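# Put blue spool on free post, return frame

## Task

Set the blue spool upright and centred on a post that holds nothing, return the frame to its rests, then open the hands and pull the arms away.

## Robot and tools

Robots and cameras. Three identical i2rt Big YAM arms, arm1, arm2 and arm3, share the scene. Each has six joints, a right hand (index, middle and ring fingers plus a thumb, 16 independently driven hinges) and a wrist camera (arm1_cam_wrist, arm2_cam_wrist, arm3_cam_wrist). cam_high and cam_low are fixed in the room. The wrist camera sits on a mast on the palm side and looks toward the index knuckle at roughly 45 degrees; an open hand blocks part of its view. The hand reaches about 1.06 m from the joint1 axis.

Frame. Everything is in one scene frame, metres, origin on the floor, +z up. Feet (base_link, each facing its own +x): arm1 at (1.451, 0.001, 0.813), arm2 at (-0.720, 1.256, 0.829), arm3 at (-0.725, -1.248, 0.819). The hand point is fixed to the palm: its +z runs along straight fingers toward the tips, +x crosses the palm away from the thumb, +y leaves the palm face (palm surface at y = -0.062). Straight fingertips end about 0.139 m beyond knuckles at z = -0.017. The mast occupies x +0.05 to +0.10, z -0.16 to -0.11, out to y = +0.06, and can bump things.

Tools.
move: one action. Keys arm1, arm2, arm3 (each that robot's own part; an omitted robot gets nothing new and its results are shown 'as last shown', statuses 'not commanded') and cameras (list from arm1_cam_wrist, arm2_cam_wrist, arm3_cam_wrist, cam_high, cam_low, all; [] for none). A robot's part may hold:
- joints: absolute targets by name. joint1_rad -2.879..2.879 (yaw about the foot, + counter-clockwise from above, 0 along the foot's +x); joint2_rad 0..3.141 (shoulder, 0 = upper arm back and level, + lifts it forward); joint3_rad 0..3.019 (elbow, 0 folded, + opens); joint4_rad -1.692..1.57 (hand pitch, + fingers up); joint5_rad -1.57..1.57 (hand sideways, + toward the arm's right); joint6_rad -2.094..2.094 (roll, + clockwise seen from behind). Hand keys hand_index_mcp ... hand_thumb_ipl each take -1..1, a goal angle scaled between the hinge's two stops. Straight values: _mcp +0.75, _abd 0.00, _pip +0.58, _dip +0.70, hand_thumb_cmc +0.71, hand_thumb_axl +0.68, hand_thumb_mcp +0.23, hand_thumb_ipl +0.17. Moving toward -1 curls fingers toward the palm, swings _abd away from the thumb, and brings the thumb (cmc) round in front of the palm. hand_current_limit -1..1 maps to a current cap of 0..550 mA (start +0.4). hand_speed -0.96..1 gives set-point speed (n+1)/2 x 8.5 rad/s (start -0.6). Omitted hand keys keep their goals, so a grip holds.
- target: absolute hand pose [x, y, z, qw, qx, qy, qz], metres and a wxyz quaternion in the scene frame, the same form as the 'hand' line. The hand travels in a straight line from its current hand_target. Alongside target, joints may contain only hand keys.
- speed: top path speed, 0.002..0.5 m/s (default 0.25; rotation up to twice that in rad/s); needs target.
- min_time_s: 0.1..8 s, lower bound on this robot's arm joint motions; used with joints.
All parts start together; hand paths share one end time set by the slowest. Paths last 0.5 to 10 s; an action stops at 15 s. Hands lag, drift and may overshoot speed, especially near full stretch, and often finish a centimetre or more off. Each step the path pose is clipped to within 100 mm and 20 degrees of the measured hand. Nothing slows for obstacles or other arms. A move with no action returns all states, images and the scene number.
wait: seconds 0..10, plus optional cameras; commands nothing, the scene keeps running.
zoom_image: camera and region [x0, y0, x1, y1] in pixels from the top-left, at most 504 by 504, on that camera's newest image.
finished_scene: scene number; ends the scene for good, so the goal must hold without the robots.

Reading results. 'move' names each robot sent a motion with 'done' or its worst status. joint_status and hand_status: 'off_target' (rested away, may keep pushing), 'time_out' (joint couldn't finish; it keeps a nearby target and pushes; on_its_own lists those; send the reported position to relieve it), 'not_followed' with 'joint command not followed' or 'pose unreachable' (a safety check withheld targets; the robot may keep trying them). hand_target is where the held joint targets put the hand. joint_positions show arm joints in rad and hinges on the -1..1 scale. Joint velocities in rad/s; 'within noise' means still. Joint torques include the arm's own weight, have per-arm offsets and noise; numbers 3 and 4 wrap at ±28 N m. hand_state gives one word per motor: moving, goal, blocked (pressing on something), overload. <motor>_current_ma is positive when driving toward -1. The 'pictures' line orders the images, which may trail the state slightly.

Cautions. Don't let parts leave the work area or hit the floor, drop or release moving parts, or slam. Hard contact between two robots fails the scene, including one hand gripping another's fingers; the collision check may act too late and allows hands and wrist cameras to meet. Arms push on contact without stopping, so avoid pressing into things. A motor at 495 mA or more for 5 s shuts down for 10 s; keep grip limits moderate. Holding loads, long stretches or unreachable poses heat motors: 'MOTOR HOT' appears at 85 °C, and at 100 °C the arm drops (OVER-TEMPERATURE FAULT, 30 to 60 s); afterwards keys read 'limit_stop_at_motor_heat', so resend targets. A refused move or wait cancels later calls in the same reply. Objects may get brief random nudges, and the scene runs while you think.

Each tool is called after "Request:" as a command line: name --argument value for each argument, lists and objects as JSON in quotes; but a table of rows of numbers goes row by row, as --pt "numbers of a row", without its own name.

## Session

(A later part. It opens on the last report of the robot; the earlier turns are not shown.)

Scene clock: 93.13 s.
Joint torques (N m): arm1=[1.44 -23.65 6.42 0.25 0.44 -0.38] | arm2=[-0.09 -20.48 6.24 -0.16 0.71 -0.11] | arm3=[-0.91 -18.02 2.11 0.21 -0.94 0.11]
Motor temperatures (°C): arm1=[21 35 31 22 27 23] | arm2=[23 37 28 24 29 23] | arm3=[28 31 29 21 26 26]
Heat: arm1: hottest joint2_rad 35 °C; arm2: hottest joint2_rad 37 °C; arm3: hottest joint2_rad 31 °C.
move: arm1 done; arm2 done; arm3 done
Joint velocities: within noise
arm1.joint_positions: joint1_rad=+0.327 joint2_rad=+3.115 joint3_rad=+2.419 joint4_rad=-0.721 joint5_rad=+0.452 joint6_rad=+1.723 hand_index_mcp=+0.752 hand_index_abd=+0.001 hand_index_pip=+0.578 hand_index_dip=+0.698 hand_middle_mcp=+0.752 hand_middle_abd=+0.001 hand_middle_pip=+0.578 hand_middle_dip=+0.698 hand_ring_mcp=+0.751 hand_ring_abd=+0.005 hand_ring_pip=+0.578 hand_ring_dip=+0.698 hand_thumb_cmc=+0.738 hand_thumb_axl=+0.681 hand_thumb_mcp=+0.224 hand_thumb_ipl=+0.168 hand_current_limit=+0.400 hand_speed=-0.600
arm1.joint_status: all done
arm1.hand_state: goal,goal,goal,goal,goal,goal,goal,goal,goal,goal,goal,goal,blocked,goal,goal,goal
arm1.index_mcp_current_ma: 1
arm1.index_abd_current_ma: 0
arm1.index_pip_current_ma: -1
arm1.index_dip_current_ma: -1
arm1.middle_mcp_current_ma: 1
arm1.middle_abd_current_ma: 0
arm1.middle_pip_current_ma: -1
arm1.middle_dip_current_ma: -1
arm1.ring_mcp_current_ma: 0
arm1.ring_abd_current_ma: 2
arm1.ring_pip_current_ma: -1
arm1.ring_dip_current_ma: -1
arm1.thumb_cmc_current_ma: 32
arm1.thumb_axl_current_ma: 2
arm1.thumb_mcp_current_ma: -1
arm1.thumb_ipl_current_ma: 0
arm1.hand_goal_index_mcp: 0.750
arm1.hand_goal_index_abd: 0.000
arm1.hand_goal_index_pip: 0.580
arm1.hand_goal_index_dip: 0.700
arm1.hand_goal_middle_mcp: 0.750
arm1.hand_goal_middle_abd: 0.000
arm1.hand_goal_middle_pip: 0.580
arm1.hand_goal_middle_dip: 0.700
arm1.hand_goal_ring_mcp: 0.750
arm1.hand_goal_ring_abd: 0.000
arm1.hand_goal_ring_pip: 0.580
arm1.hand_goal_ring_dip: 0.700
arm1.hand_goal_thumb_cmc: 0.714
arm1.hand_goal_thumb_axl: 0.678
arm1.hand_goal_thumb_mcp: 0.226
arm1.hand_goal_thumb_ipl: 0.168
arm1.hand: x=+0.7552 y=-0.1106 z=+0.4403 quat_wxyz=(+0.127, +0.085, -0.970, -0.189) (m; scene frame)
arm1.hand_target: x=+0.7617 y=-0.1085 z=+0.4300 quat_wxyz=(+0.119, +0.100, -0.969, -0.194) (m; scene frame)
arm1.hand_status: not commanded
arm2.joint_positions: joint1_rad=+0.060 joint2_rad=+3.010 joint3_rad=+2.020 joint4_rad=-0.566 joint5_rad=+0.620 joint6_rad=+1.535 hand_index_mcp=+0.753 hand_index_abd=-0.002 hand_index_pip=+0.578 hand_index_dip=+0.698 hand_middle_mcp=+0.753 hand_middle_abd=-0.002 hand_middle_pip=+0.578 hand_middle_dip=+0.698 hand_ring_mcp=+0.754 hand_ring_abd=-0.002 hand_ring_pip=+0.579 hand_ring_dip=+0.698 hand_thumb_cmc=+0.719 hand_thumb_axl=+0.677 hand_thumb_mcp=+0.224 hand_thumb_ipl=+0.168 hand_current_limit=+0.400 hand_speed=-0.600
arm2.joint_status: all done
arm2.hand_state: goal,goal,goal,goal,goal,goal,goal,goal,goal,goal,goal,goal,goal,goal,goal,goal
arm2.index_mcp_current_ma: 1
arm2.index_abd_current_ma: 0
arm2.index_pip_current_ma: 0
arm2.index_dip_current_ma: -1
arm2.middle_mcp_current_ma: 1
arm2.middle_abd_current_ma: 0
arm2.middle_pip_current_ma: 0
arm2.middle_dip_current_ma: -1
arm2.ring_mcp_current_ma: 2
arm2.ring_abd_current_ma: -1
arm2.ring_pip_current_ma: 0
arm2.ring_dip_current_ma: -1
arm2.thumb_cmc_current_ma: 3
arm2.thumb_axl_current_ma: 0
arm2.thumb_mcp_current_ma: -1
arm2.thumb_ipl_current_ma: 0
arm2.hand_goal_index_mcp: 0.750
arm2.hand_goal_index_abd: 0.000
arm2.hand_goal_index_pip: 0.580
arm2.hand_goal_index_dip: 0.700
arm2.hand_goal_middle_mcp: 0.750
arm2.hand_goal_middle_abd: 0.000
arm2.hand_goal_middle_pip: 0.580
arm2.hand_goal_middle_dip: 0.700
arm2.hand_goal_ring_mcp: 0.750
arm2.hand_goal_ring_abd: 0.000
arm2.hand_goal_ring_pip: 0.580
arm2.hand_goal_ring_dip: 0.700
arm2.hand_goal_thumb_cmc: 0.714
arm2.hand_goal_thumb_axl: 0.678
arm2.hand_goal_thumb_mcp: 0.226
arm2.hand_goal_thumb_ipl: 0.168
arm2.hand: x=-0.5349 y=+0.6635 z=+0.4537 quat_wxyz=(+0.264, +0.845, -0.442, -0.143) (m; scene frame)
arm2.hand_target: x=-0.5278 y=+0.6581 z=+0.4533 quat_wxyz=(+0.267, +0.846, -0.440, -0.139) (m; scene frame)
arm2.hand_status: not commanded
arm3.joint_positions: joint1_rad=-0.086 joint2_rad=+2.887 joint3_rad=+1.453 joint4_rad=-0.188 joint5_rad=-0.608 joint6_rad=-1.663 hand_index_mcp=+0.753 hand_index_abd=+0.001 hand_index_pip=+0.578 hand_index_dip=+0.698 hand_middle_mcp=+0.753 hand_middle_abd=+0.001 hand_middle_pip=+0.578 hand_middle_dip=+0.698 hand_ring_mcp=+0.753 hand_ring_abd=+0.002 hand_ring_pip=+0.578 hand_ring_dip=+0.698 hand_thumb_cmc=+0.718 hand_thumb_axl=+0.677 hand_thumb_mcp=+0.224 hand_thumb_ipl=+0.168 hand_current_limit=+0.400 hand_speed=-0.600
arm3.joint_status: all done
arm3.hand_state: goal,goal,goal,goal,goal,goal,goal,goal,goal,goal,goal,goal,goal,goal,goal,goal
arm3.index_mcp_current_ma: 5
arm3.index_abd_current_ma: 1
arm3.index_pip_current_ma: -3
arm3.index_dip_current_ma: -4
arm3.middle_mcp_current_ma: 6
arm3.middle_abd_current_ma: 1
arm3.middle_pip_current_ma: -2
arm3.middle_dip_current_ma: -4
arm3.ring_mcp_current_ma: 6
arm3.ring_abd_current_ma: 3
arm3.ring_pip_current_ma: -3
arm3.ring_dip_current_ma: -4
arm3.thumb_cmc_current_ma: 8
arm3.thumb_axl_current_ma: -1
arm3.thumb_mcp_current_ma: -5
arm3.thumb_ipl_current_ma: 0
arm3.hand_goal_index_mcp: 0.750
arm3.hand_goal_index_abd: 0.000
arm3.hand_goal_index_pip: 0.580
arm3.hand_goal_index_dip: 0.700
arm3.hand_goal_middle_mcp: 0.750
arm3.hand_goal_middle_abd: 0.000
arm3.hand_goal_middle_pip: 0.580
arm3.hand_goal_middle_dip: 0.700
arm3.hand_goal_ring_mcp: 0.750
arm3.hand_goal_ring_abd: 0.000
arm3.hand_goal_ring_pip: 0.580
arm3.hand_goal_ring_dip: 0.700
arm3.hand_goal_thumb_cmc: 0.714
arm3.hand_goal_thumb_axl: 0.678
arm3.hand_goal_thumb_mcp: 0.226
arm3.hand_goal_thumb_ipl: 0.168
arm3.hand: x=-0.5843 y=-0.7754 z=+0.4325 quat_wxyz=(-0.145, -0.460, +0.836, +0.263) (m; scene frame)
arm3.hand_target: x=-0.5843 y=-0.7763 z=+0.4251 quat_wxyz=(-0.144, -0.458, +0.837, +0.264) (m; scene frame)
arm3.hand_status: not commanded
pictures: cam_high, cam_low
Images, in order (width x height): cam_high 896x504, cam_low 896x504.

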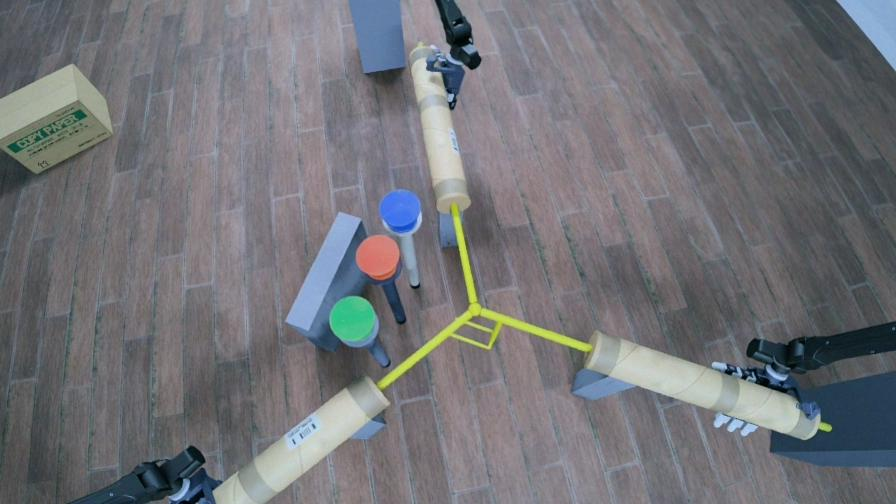

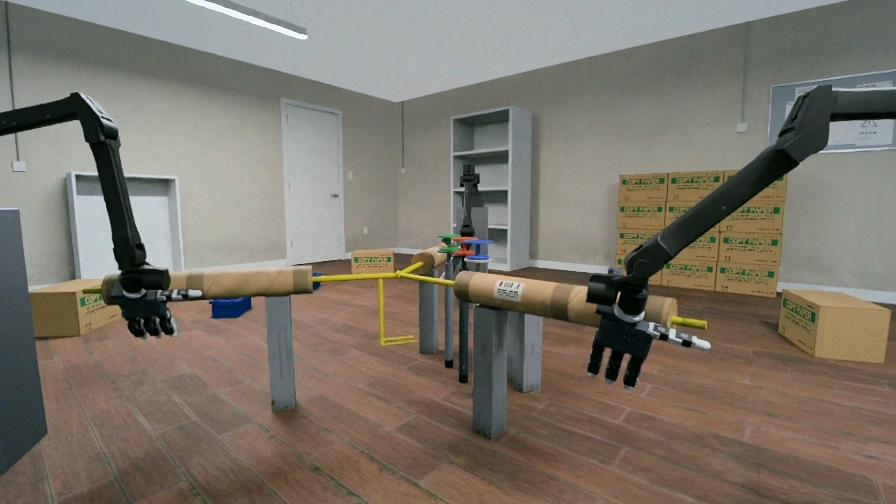

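Request:
move --arm1 '{"target": [0.7557, -0.2337, 0.438, 0.119, 0.1, -0.969, -0.194], "speed": 0.1}' --arm2 '{"target": [-0.4168, 0.7148, 0.453, -0.2668, -0.8459, 0.4404, 0.1389], "speed": 0.1}' --arm3 '{"target": [-0.4791, -0.8431, 0.43, -0.1443, -0.4576, 0.8367, 0.2639], "speed": 0.1}' --cameras '["cam_high", "cam_low"]'

Request:
zoom_image --camera "cam_low" --region '[290, 210, 490, 310]'

Request:
zoom_image --camera "cam_high" --region '[340, 0, 540, 260]'

Scene clock: 95.63 s.
Joint torques (N m): arm1=[1.79 -23.77 11.33 0.72 0.25 0.05] | arm2=[-0.85 -20.84 6.91 -0.35 0.63 0.11] | arm3=[-1.14 -18.61 2.76 -0.77 -0.75 -0.08]
Motor temperatures (°C): arm1=[21 36 31 22 26 23] | arm2=[23 37 28 24 29 23] | arm3=[28 31 29 21 26 26]
Heat: arm1: hottest joint2_rad 36 °C; arm2: hottest joint2_rad 37 °C; arm3: hottest joint2_rad 31 °C.
move: arm1 off_target; arm2 done; arm3 done
Joint velocities: within noise
arm1.joint_positions: joint1_rad=+0.468 joint2_rad=+3.115 joint3_rad=+2.430 joint4_rad=-0.680 joint5_rad=+0.384 joint6_rad=+1.735 hand_index_mcp=+0.752 hand_index_abd=+0.001 hand_index_pip=+0.578 hand_index_dip=+0.698 hand_middle_mcp=+0.752 hand_middle_abd=+0.001 hand_middle_pip=+0.578 hand_middle_dip=+0.698 hand_ring_mcp=+0.751 hand_ring_abd=+0.005 hand_ring_pip=+0.578 hand_ring_dip=+0.698 hand_thumb_cmc=+0.723 hand_thumb_axl=+0.680 hand_thumb_mcp=+0.224 hand_thumb_ipl=+0.168 hand_current_limit=+0.400 hand_speed=-0.600
arm1.joint_status: not commanded
arm1.hand_state: goal,goal,goal,goal,goal,goal,goal,goal,goal,goal,goal,goal,goal,goal,goal,goal
arm1.index_mcp_current_ma: 1
arm1.index_abd_current_ma: 0
arm1.index_pip_current_ma: -1
arm1.index_dip_current_ma: -1
arm1.middle_mcp_current_ma: 1
arm1.middle_abd_current_ma: 0
arm1.middle_pip_current_ma: -1
arm1.middle_dip_current_ma: -1
arm1.ring_mcp_current_ma: 0
arm1.ring_abd_current_ma: 2
arm1.ring_pip_current_ma: -1
arm1.ring_dip_current_ma: -1
arm1.thumb_cmc_current_ma: 7
arm1.thumb_axl_current_ma: 1
arm1.thumb_mcp_current_ma: -1
arm1.thumb_ipl_current_ma: 0
arm1.hand_goal_index_mcp: 0.750
arm1.hand_goal_index_abd: 0.000
arm1.hand_goal_index_pip: 0.580
arm1.hand_goal_index_dip: 0.700
arm1.hand_goal_middle_mcp: 0.750
arm1.hand_goal_middle_abd: 0.000
arm1.hand_goal_middle_pip: 0.580
arm1.hand_goal_middle_dip: 0.700
arm1.hand_goal_ring_mcp: 0.750
arm1.hand_goal_ring_abd: 0.000
arm1.hand_goal_ring_pip: 0.580
arm1.hand_goal_ring_dip: 0.700
arm1.hand_goal_thumb_cmc: 0.714
arm1.hand_goal_thumb_axl: 0.678
arm1.hand_goal_thumb_mcp: 0.226
arm1.hand_goal_thumb_ipl: 0.168
arm1.hand: x=+0.7690 y=-0.2218 z=+0.4354 quat_wxyz=(+0.156, +0.144, -0.967, -0.139) (m; scene frame)
arm1.hand_target: x=+0.7575 y=-0.2329 z=+0.4396 quat_wxyz=(+0.177, +0.136, -0.966, -0.129) (m; scene frame)
arm1.hand_status: off_target (0.018 m and 9.1 deg from the pose sent, 0.123 m and 2.1 deg at the start; a joint's target at an end of its range on 67 of 67 steps)
arm2.joint_positions: joint1_rad=+0.258 joint2_rad=+3.095 joint3_rad=+2.225 joint4_rad=-0.828 joint5_rad=+0.612 joint6_rad=+1.753 hand_index_mcp=+0.753 hand_index_abd=-0.002 hand_index_pip=+0.578 hand_index_dip=+0.698 hand_middle_mcp=+0.753 hand_middle_abd=-0.002 hand_middle_pip=+0.578 hand_middle_dip=+0.698 hand_ring_mcp=+0.754 hand_ring_abd=-0.002 hand_ring_pip=+0.579 hand_ring_dip=+0.698 hand_thumb_cmc=+0.719 hand_thumb_axl=+0.677 hand_thumb_mcp=+0.224 hand_thumb_ipl=+0.168 hand_current_limit=+0.400 hand_speed=-0.600
arm2.joint_status: not commanded
arm2.hand_state: goal,goal,goal,goal,goal,goal,goal,goal,goal,goal,goal,goal,goal,goal,goal,goal
arm2.index_mcp_current_ma: 1
arm2.index_abd_current_ma: 0
arm2.index_pip_current_ma: 0
arm2.index_dip_current_ma: -1
arm2.middle_mcp_current_ma: 1
arm2.middle_abd_current_ma: 0
arm2.middle_pip_current_ma: 0
arm2.middle_dip_current_ma: -1
arm2.ring_mcp_current_ma: 2
arm2.ring_abd_current_ma: -1
arm2.ring_pip_current_ma: 0
arm2.ring_dip_current_ma: -1
arm2.thumb_cmc_current_ma: 3
arm2.thumb_axl_current_ma: 0
arm2.thumb_mcp_current_ma: -1
arm2.thumb_ipl_current_ma: 0
arm2.hand_goal_index_mcp: 0.750
arm2.hand_goal_index_abd: 0.000
arm2.hand_goal_index_pip: 0.580
arm2.hand_goal_index_dip: 0.700
arm2.hand_goal_middle_mcp: 0.750
arm2.hand_goal_middle_abd: 0.000
arm2.hand_goal_middle_pip: 0.580
arm2.hand_goal_middle_dip: 0.700
arm2.hand_goal_ring_mcp: 0.750
arm2.hand_goal_ring_abd: 0.000
arm2.hand_goal_ring_pip: 0.580
arm2.hand_goal_ring_dip: 0.700
arm2.hand_goal_thumb_cmc: 0.714
arm2.hand_goal_thumb_axl: 0.678
arm2.hand_goal_thumb_mcp: 0.226
arm2.hand_goal_thumb_ipl: 0.168
arm2.hand: x=-0.4229 y=+0.7210 z=+0.4510 quat_wxyz=(+0.264, +0.850, -0.431, -0.148) (m; scene frame)
arm2.hand_target: x=-0.4170 y=+0.7149 z=+0.4533 quat_wxyz=(+0.267, +0.846, -0.440, -0.138) (m; scene frame)
arm2.hand_status: done (0.009 m and 1.6 deg from the pose sent, 0.129 m and 0.6 deg at the start)
arm3.joint_positions: joint1_rad=-0.347 joint2_rad=+2.897 joint3_rad=+1.563 joint4_rad=-0.450 joint5_rad=-0.575 joint6_rad=-1.955 hand_index_mcp=+0.753 hand_index_abd=+0.001 hand_index_pip=+0.579 hand_index_dip=+0.698 hand_middle_mcp=+0.753 hand_middle_abd=+0.001 hand_middle_pip=+0.579 hand_middle_dip=+0.698 hand_ring_mcp=+0.753 hand_ring_abd=+0.002 hand_ring_pip=+0.578 hand_ring_dip=+0.698 hand_thumb_cmc=+0.718 hand_thumb_axl=+0.677 hand_thumb_mcp=+0.224 hand_thumb_ipl=+0.168 hand_current_limit=+0.400 hand_speed=-0.600
arm3.joint_status: not commanded
arm3.hand_state: goal,goal,goal,goal,goal,goal,goal,goal,goal,goal,goal,goal,goal,goal,goal,goal
arm3.index_mcp_current_ma: 5
arm3.index_abd_current_ma: 1
arm3.index_pip_current_ma: -2
arm3.index_dip_current_ma: -4
arm3.middle_mcp_current_ma: 6
arm3.middle_abd_current_ma: 1
arm3.middle_pip_current_ma: -2
arm3.middle_dip_current_ma: -4
arm3.ring_mcp_current_ma: 6
arm3.ring_abd_current_ma: 3
arm3.ring_pip_current_ma: -2
arm3.ring_dip_current_ma: -4
arm3.thumb_cmc_current_ma: 8
arm3.thumb_axl_current_ma: -1
arm3.thumb_mcp_current_ma: -5
arm3.thumb_ipl_current_ma: 0
arm3.hand_goal_index_mcp: 0.750
arm3.hand_goal_index_abd: 0.000
arm3.hand_goal_index_pip: 0.580
arm3.hand_goal_index_dip: 0.700
arm3.hand_goal_middle_mcp: 0.750
arm3.hand_goal_middle_abd: 0.000
arm3.hand_goal_middle_pip: 0.580
arm3.hand_goal_middle_dip: 0.700
arm3.hand_goal_ring_mcp: 0.750
arm3.hand_goal_ring_abd: 0.000
arm3.hand_goal_ring_pip: 0.580
arm3.hand_goal_ring_dip: 0.700
arm3.hand_goal_thumb_cmc: 0.714
arm3.hand_goal_thumb_axl: 0.678
arm3.hand_goal_thumb_mcp: 0.226
arm3.hand_goal_thumb_ipl: 0.168
arm3.hand: x=-0.4775 y=-0.8395 z=+0.4374 quat_wxyz=(-0.142, -0.453, +0.840, +0.264) (m; scene frame)
arm3.hand_target: x=-0.4791 y=-0.8432 z=+0.4301 quat_wxyz=(-0.144, -0.457, +0.837, +0.264) (m; scene frame)
arm3.hand_status: done (0.008 m and 0.7 deg from the pose sent, 0.125 m and 0.3 deg at the start)
pictures: cam_high, cam_low
Images, in order (width x height): cam_high 896x504, cam_low 896x504.

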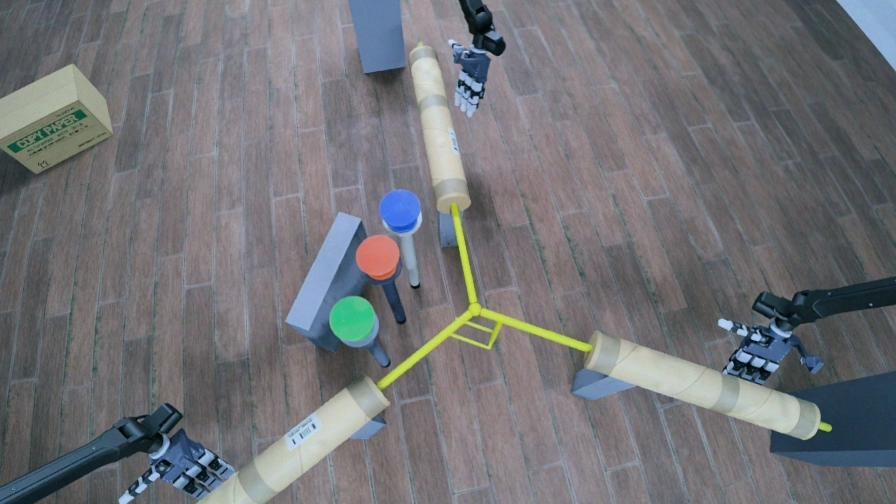

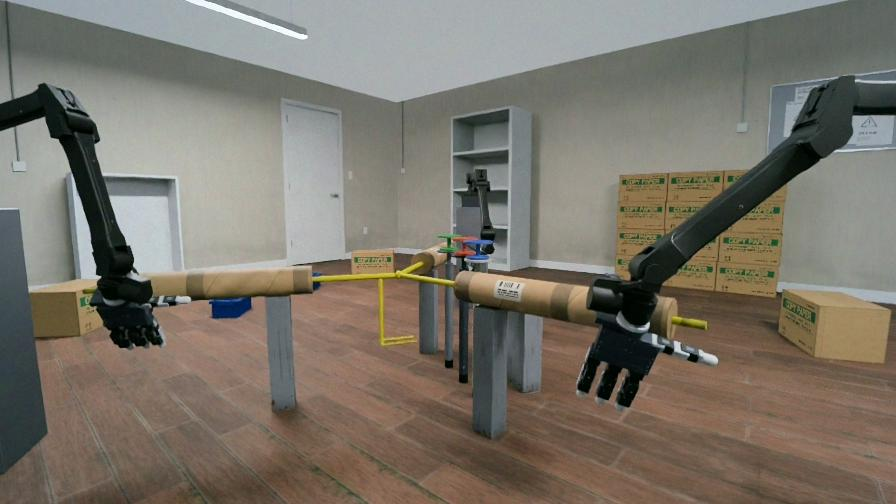

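Scaled by 2.520 from the camera's 896x504 image, which has a finer 1280x720 frame.

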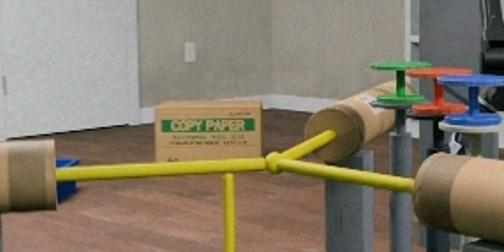

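Scaled by 1.938 from the camera's 896x504 image, which has a finer 1280x720 frame.

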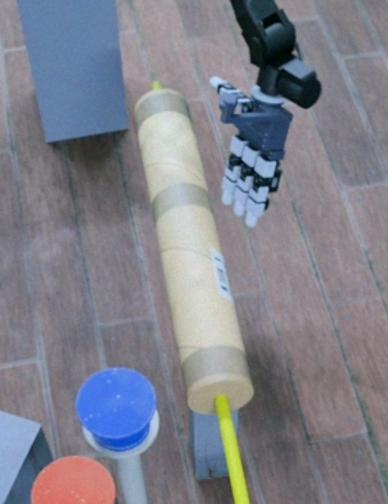

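Frame stayed. Move further clear.

Request:
move --arm1 '{"target": [0.751, -0.3337, 0.5, 0.177, 0.136, -0.966, -0.129], "speed": 0.15}' --arm2 '{"target": [-0.328, 0.7608, 0.5, -0.2668, -0.8459, 0.4404, 0.1389], "speed": 0.15}' --arm3 '{"target": [-0.3951, -0.8971, 0.48, -0.1443, -0.4576, 0.8367, 0.2639], "speed": 0.15}' --cameras '["cam_high", "cam_low"]'

Request:
zoom_image --camera "cam_low" --region '[400, 210, 540, 330]'

Request:
zoom_image --camera "cam_high" --region '[320, 160, 640, 460]'

Scene clock: 98.10 s.
Joint torques (N m): arm1=[1.49 -24.82 13.01 0.03 0.28 0.07] | arm2=[-0.32 -22.36 8.27 -0.7 0.52 0.06] | arm3=[-1.26 -21.6 2.29 -1.02 -0.65 -0.08]
Motor temperatures (°C): arm1=[21 36 31 22 26 23] | arm2=[23 38 28 24 28 23] | arm3=[28 31 29 21 26 26]
Heat: arm1: hottest joint2_rad 36 °C; arm2: hottest joint2_rad 38 °C; arm3: hottest joint2_rad 31 °C.
move: arm1 off_target; arm2 off_target; arm3 off_target
Joint velocities: within noise
arm1.joint_positions: joint1_rad=+0.577 joint2_rad=+3.115 joint3_rad=+2.618 joint4_rad=-0.813 joint5_rad=+0.377 joint6_rad=+1.799 hand_index_mcp=+0.752 hand_index_abd=+0.001 hand_index_pip=+0.578 hand_index_dip=+0.698 hand_middle_mcp=+0.752 hand_middle_abd=+0.001 hand_middle_pip=+0.578 hand_middle_dip=+0.698 hand_ring_mcp=+0.751 hand_ring_abd=+0.005 hand_ring_pip=+0.578 hand_ring_dip=+0.698 hand_thumb_cmc=+0.722 hand_thumb_axl=+0.680 hand_thumb_mcp=+0.224 hand_thumb_ipl=+0.168 hand_current_limit=+0.400 hand_speed=-0.600
arm1.joint_status: not commanded
arm1.hand_state: goal,goal,goal,goal,goal,goal,goal,goal,goal,goal,goal,goal,goal,goal,goal,goal
arm1.index_mcp_current_ma: 1
arm1.index_abd_current_ma: 0
arm1.index_pip_current_ma: -1
arm1.index_dip_current_ma: -1
arm1.middle_mcp_current_ma: 1
arm1.middle_abd_current_ma: 0
arm1.middle_pip_current_ma: -1
arm1.middle_dip_current_ma: -1
arm1.ring_mcp_current_ma: 0
arm1.ring_abd_current_ma: 2
arm1.ring_pip_current_ma: -1
arm1.ring_dip_current_ma: -1
arm1.thumb_cmc_current_ma: 6
arm1.thumb_axl_current_ma: 1
arm1.thumb_mcp_current_ma: -1
arm1.thumb_ipl_current_ma: 0
arm1.hand_goal_index_mcp: 0.750
arm1.hand_goal_index_abd: 0.000
arm1.hand_goal_index_pip: 0.580
arm1.hand_goal_index_dip: 0.700
arm1.hand_goal_middle_mcp: 0.750
arm1.hand_goal_middle_abd: 0.000
arm1.hand_goal_middle_pip: 0.580
arm1.hand_goal_middle_dip: 0.700
arm1.hand_goal_ring_mcp: 0.750
arm1.hand_goal_ring_abd: 0.000
arm1.hand_goal_ring_pip: 0.580
arm1.hand_goal_ring_dip: 0.700
arm1.hand_goal_thumb_cmc: 0.714
arm1.hand_goal_thumb_axl: 0.678
arm1.hand_goal_thumb_mcp: 0.226
arm1.hand_goal_thumb_ipl: 0.168
arm1.hand: x=+0.7598 y=-0.3242 z=+0.4940 quat_wxyz=(+0.191, +0.161, -0.962, -0.110) (m; scene frame)
arm1.hand_target: x=+0.7524 y=-0.3327 z=+0.5008 quat_wxyz=(+0.204, +0.153, -0.962, -0.101) (m; scene frame)
arm1.hand_status: off_target (0.014 m and 4.0 deg from the pose sent, 0.131 m and 2.9 deg at the start; a joint's target at an end of its range on 42 of 52 steps)
arm2.joint_positions: joint1_rad=+0.400 joint2_rad=+3.095 joint3_rad=+2.379 joint4_rad=-1.082 joint5_rad=+0.589 joint6_rad=+1.921 hand_index_mcp=+0.753 hand_index_abd=-0.002 hand_index_pip=+0.578 hand_index_dip=+0.698 hand_middle_mcp=+0.753 hand_middle_abd=-0.002 hand_middle_pip=+0.578 hand_middle_dip=+0.698 hand_ring_mcp=+0.754 hand_ring_abd=-0.002 hand_ring_pip=+0.579 hand_ring_dip=+0.698 hand_thumb_cmc=+0.719 hand_thumb_axl=+0.677 hand_thumb_mcp=+0.224 hand_thumb_ipl=+0.168 hand_current_limit=+0.400 hand_speed=-0.600
arm2.joint_status: not commanded
arm2.hand_state: goal,goal,goal,goal,goal,goal,goal,goal,goal,goal,goal,goal,goal,goal,goal,goal
arm2.index_mcp_current_ma: 1
arm2.index_abd_current_ma: 0
arm2.index_pip_current_ma: 0
arm2.index_dip_current_ma: -1
arm2.middle_mcp_current_ma: 1
arm2.middle_abd_current_ma: 0
arm2.middle_pip_current_ma: 0
arm2.middle_dip_current_ma: -1
arm2.ring_mcp_current_ma: 2
arm2.ring_abd_current_ma: -1
arm2.ring_pip_current_ma: 0
arm2.ring_dip_current_ma: -1
arm2.thumb_cmc_current_ma: 3
arm2.thumb_axl_current_ma: 0
arm2.thumb_mcp_current_ma: -1
arm2.thumb_ipl_current_ma: 0
arm2.hand_goal_index_mcp: 0.750
arm2.hand_goal_index_abd: 0.000
arm2.hand_goal_index_pip: 0.580
arm2.hand_goal_index_dip: 0.700
arm2.hand_goal_middle_mcp: 0.750
arm2.hand_goal_middle_abd: 0.000
arm2.hand_goal_middle_pip: 0.580
arm2.hand_goal_middle_dip: 0.700
arm2.hand_goal_ring_mcp: 0.750
arm2.hand_goal_ring_abd: 0.000
arm2.hand_goal_ring_pip: 0.580
arm2.hand_goal_ring_dip: 0.700
arm2.hand_goal_thumb_cmc: 0.714
arm2.hand_goal_thumb_axl: 0.678
arm2.hand_goal_thumb_mcp: 0.226
arm2.hand_goal_thumb_ipl: 0.168
arm2.hand: x=-0.3358 y=+0.7671 z=+0.4951 quat_wxyz=(+0.264, +0.850, -0.430, -0.150) (m; scene frame)
arm2.hand_target: x=-0.3283 y=+0.7609 z=+0.5003 quat_wxyz=(+0.267, +0.846, -0.440, -0.138) (m; scene frame)
arm2.hand_status: off_target (0.011 m and 1.9 deg from the pose sent, 0.114 m and 1.6 deg at the start)
arm3.joint_positions: joint1_rad=-0.527 joint2_rad=+2.815 joint3_rad=+1.574 joint4_rad=-0.622 joint5_rad=-0.511 joint6_rad=-2.074 hand_index_mcp=+0.753 hand_index_abd=+0.001 hand_index_pip=+0.579 hand_index_dip=+0.698 hand_middle_mcp=+0.753 hand_middle_abd=+0.001 hand_middle_pip=+0.579 hand_middle_dip=+0.698 hand_ring_mcp=+0.753 hand_ring_abd=+0.002 hand_ring_pip=+0.578 hand_ring_dip=+0.698 hand_thumb_cmc=+0.718 hand_thumb_axl=+0.677 hand_thumb_mcp=+0.224 hand_thumb_ipl=+0.168 hand_current_limit=+0.400 hand_speed=-0.600
arm3.joint_status: not commanded
arm3.hand_state: goal,goal,goal,goal,goal,goal,goal,goal,goal,goal,goal,goal,goal,goal,goal,goal
arm3.index_mcp_current_ma: 5
arm3.index_abd_current_ma: 1
arm3.index_pip_current_ma: -2
arm3.index_dip_current_ma: -4
arm3.middle_mcp_current_ma: 6
arm3.middle_abd_current_ma: 1
arm3.middle_pip_current_ma: -2
arm3.middle_dip_current_ma: -4
arm3.ring_mcp_current_ma: 6
arm3.ring_abd_current_ma: 3
arm3.ring_pip_current_ma: -2
arm3.ring_dip_current_ma: -4
arm3.thumb_cmc_current_ma: 8
arm3.thumb_axl_current_ma: -1
arm3.thumb_mcp_current_ma: -5
arm3.thumb_ipl_current_ma: 0
arm3.hand_goal_index_mcp: 0.750
arm3.hand_goal_index_abd: 0.000
arm3.hand_goal_index_pip: 0.580
arm3.hand_goal_index_dip: 0.700
arm3.hand_goal_middle_mcp: 0.750
arm3.hand_goal_middle_abd: 0.000
arm3.hand_goal_middle_pip: 0.580
arm3.hand_goal_middle_dip: 0.700
arm3.hand_goal_ring_mcp: 0.750
arm3.hand_goal_ring_abd: 0.000
arm3.hand_goal_ring_pip: 0.580
arm3.hand_goal_ring_dip: 0.700
arm3.hand_goal_thumb_cmc: 0.714
arm3.hand_goal_thumb_axl: 0.678
arm3.hand_goal_thumb_mcp: 0.226
arm3.hand_goal_thumb_ipl: 0.168
arm3.hand: x=-0.4003 y=-0.8957 z=+0.4750 quat_wxyz=(-0.140, -0.423, +0.860, +0.251) (m; scene frame)
arm3.hand_target: x=-0.3955 y=-0.8967 z=+0.4799 quat_wxyz=(-0.135, -0.429, +0.857, +0.251) (m; scene frame)
arm3.hand_status: off_target (0.007 m and 5.0 deg from the pose sent, 0.109 m and 0.7 deg at the start; a joint's target at an end of its range on 37 of 52 steps)
pictures: cam_high, cam_low
Images, in order (width x height): cam_high 896x504, cam_low 896x504.

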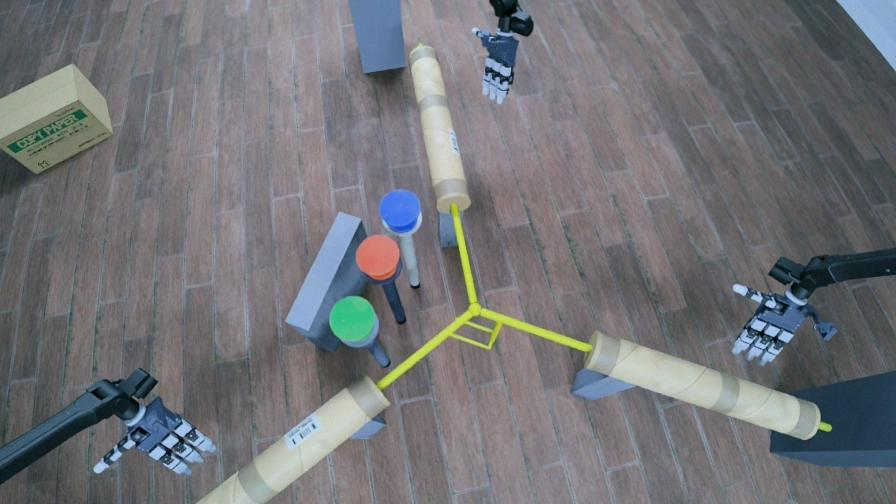

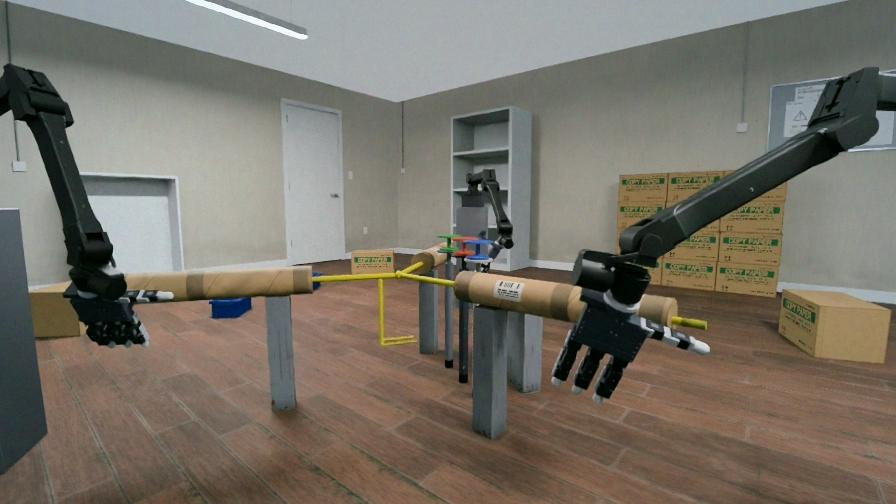

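Scaled by 3.600 from the camera's 896x504 image, which has a finer 1280x720 frame.

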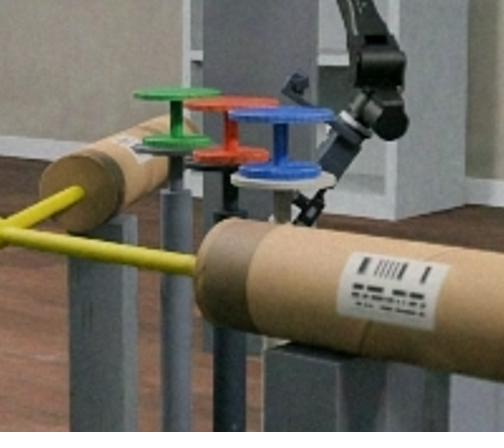

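Scaled by 1.575 from the camera's 896x504 image, which has a finer 1280x720 frame.

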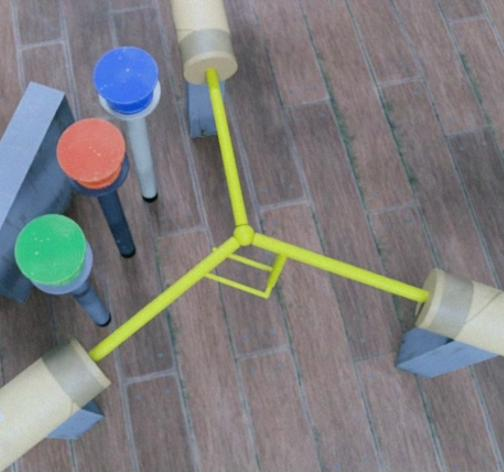

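Request:
finished_scene --scene 3

The scene is finished: the task was done.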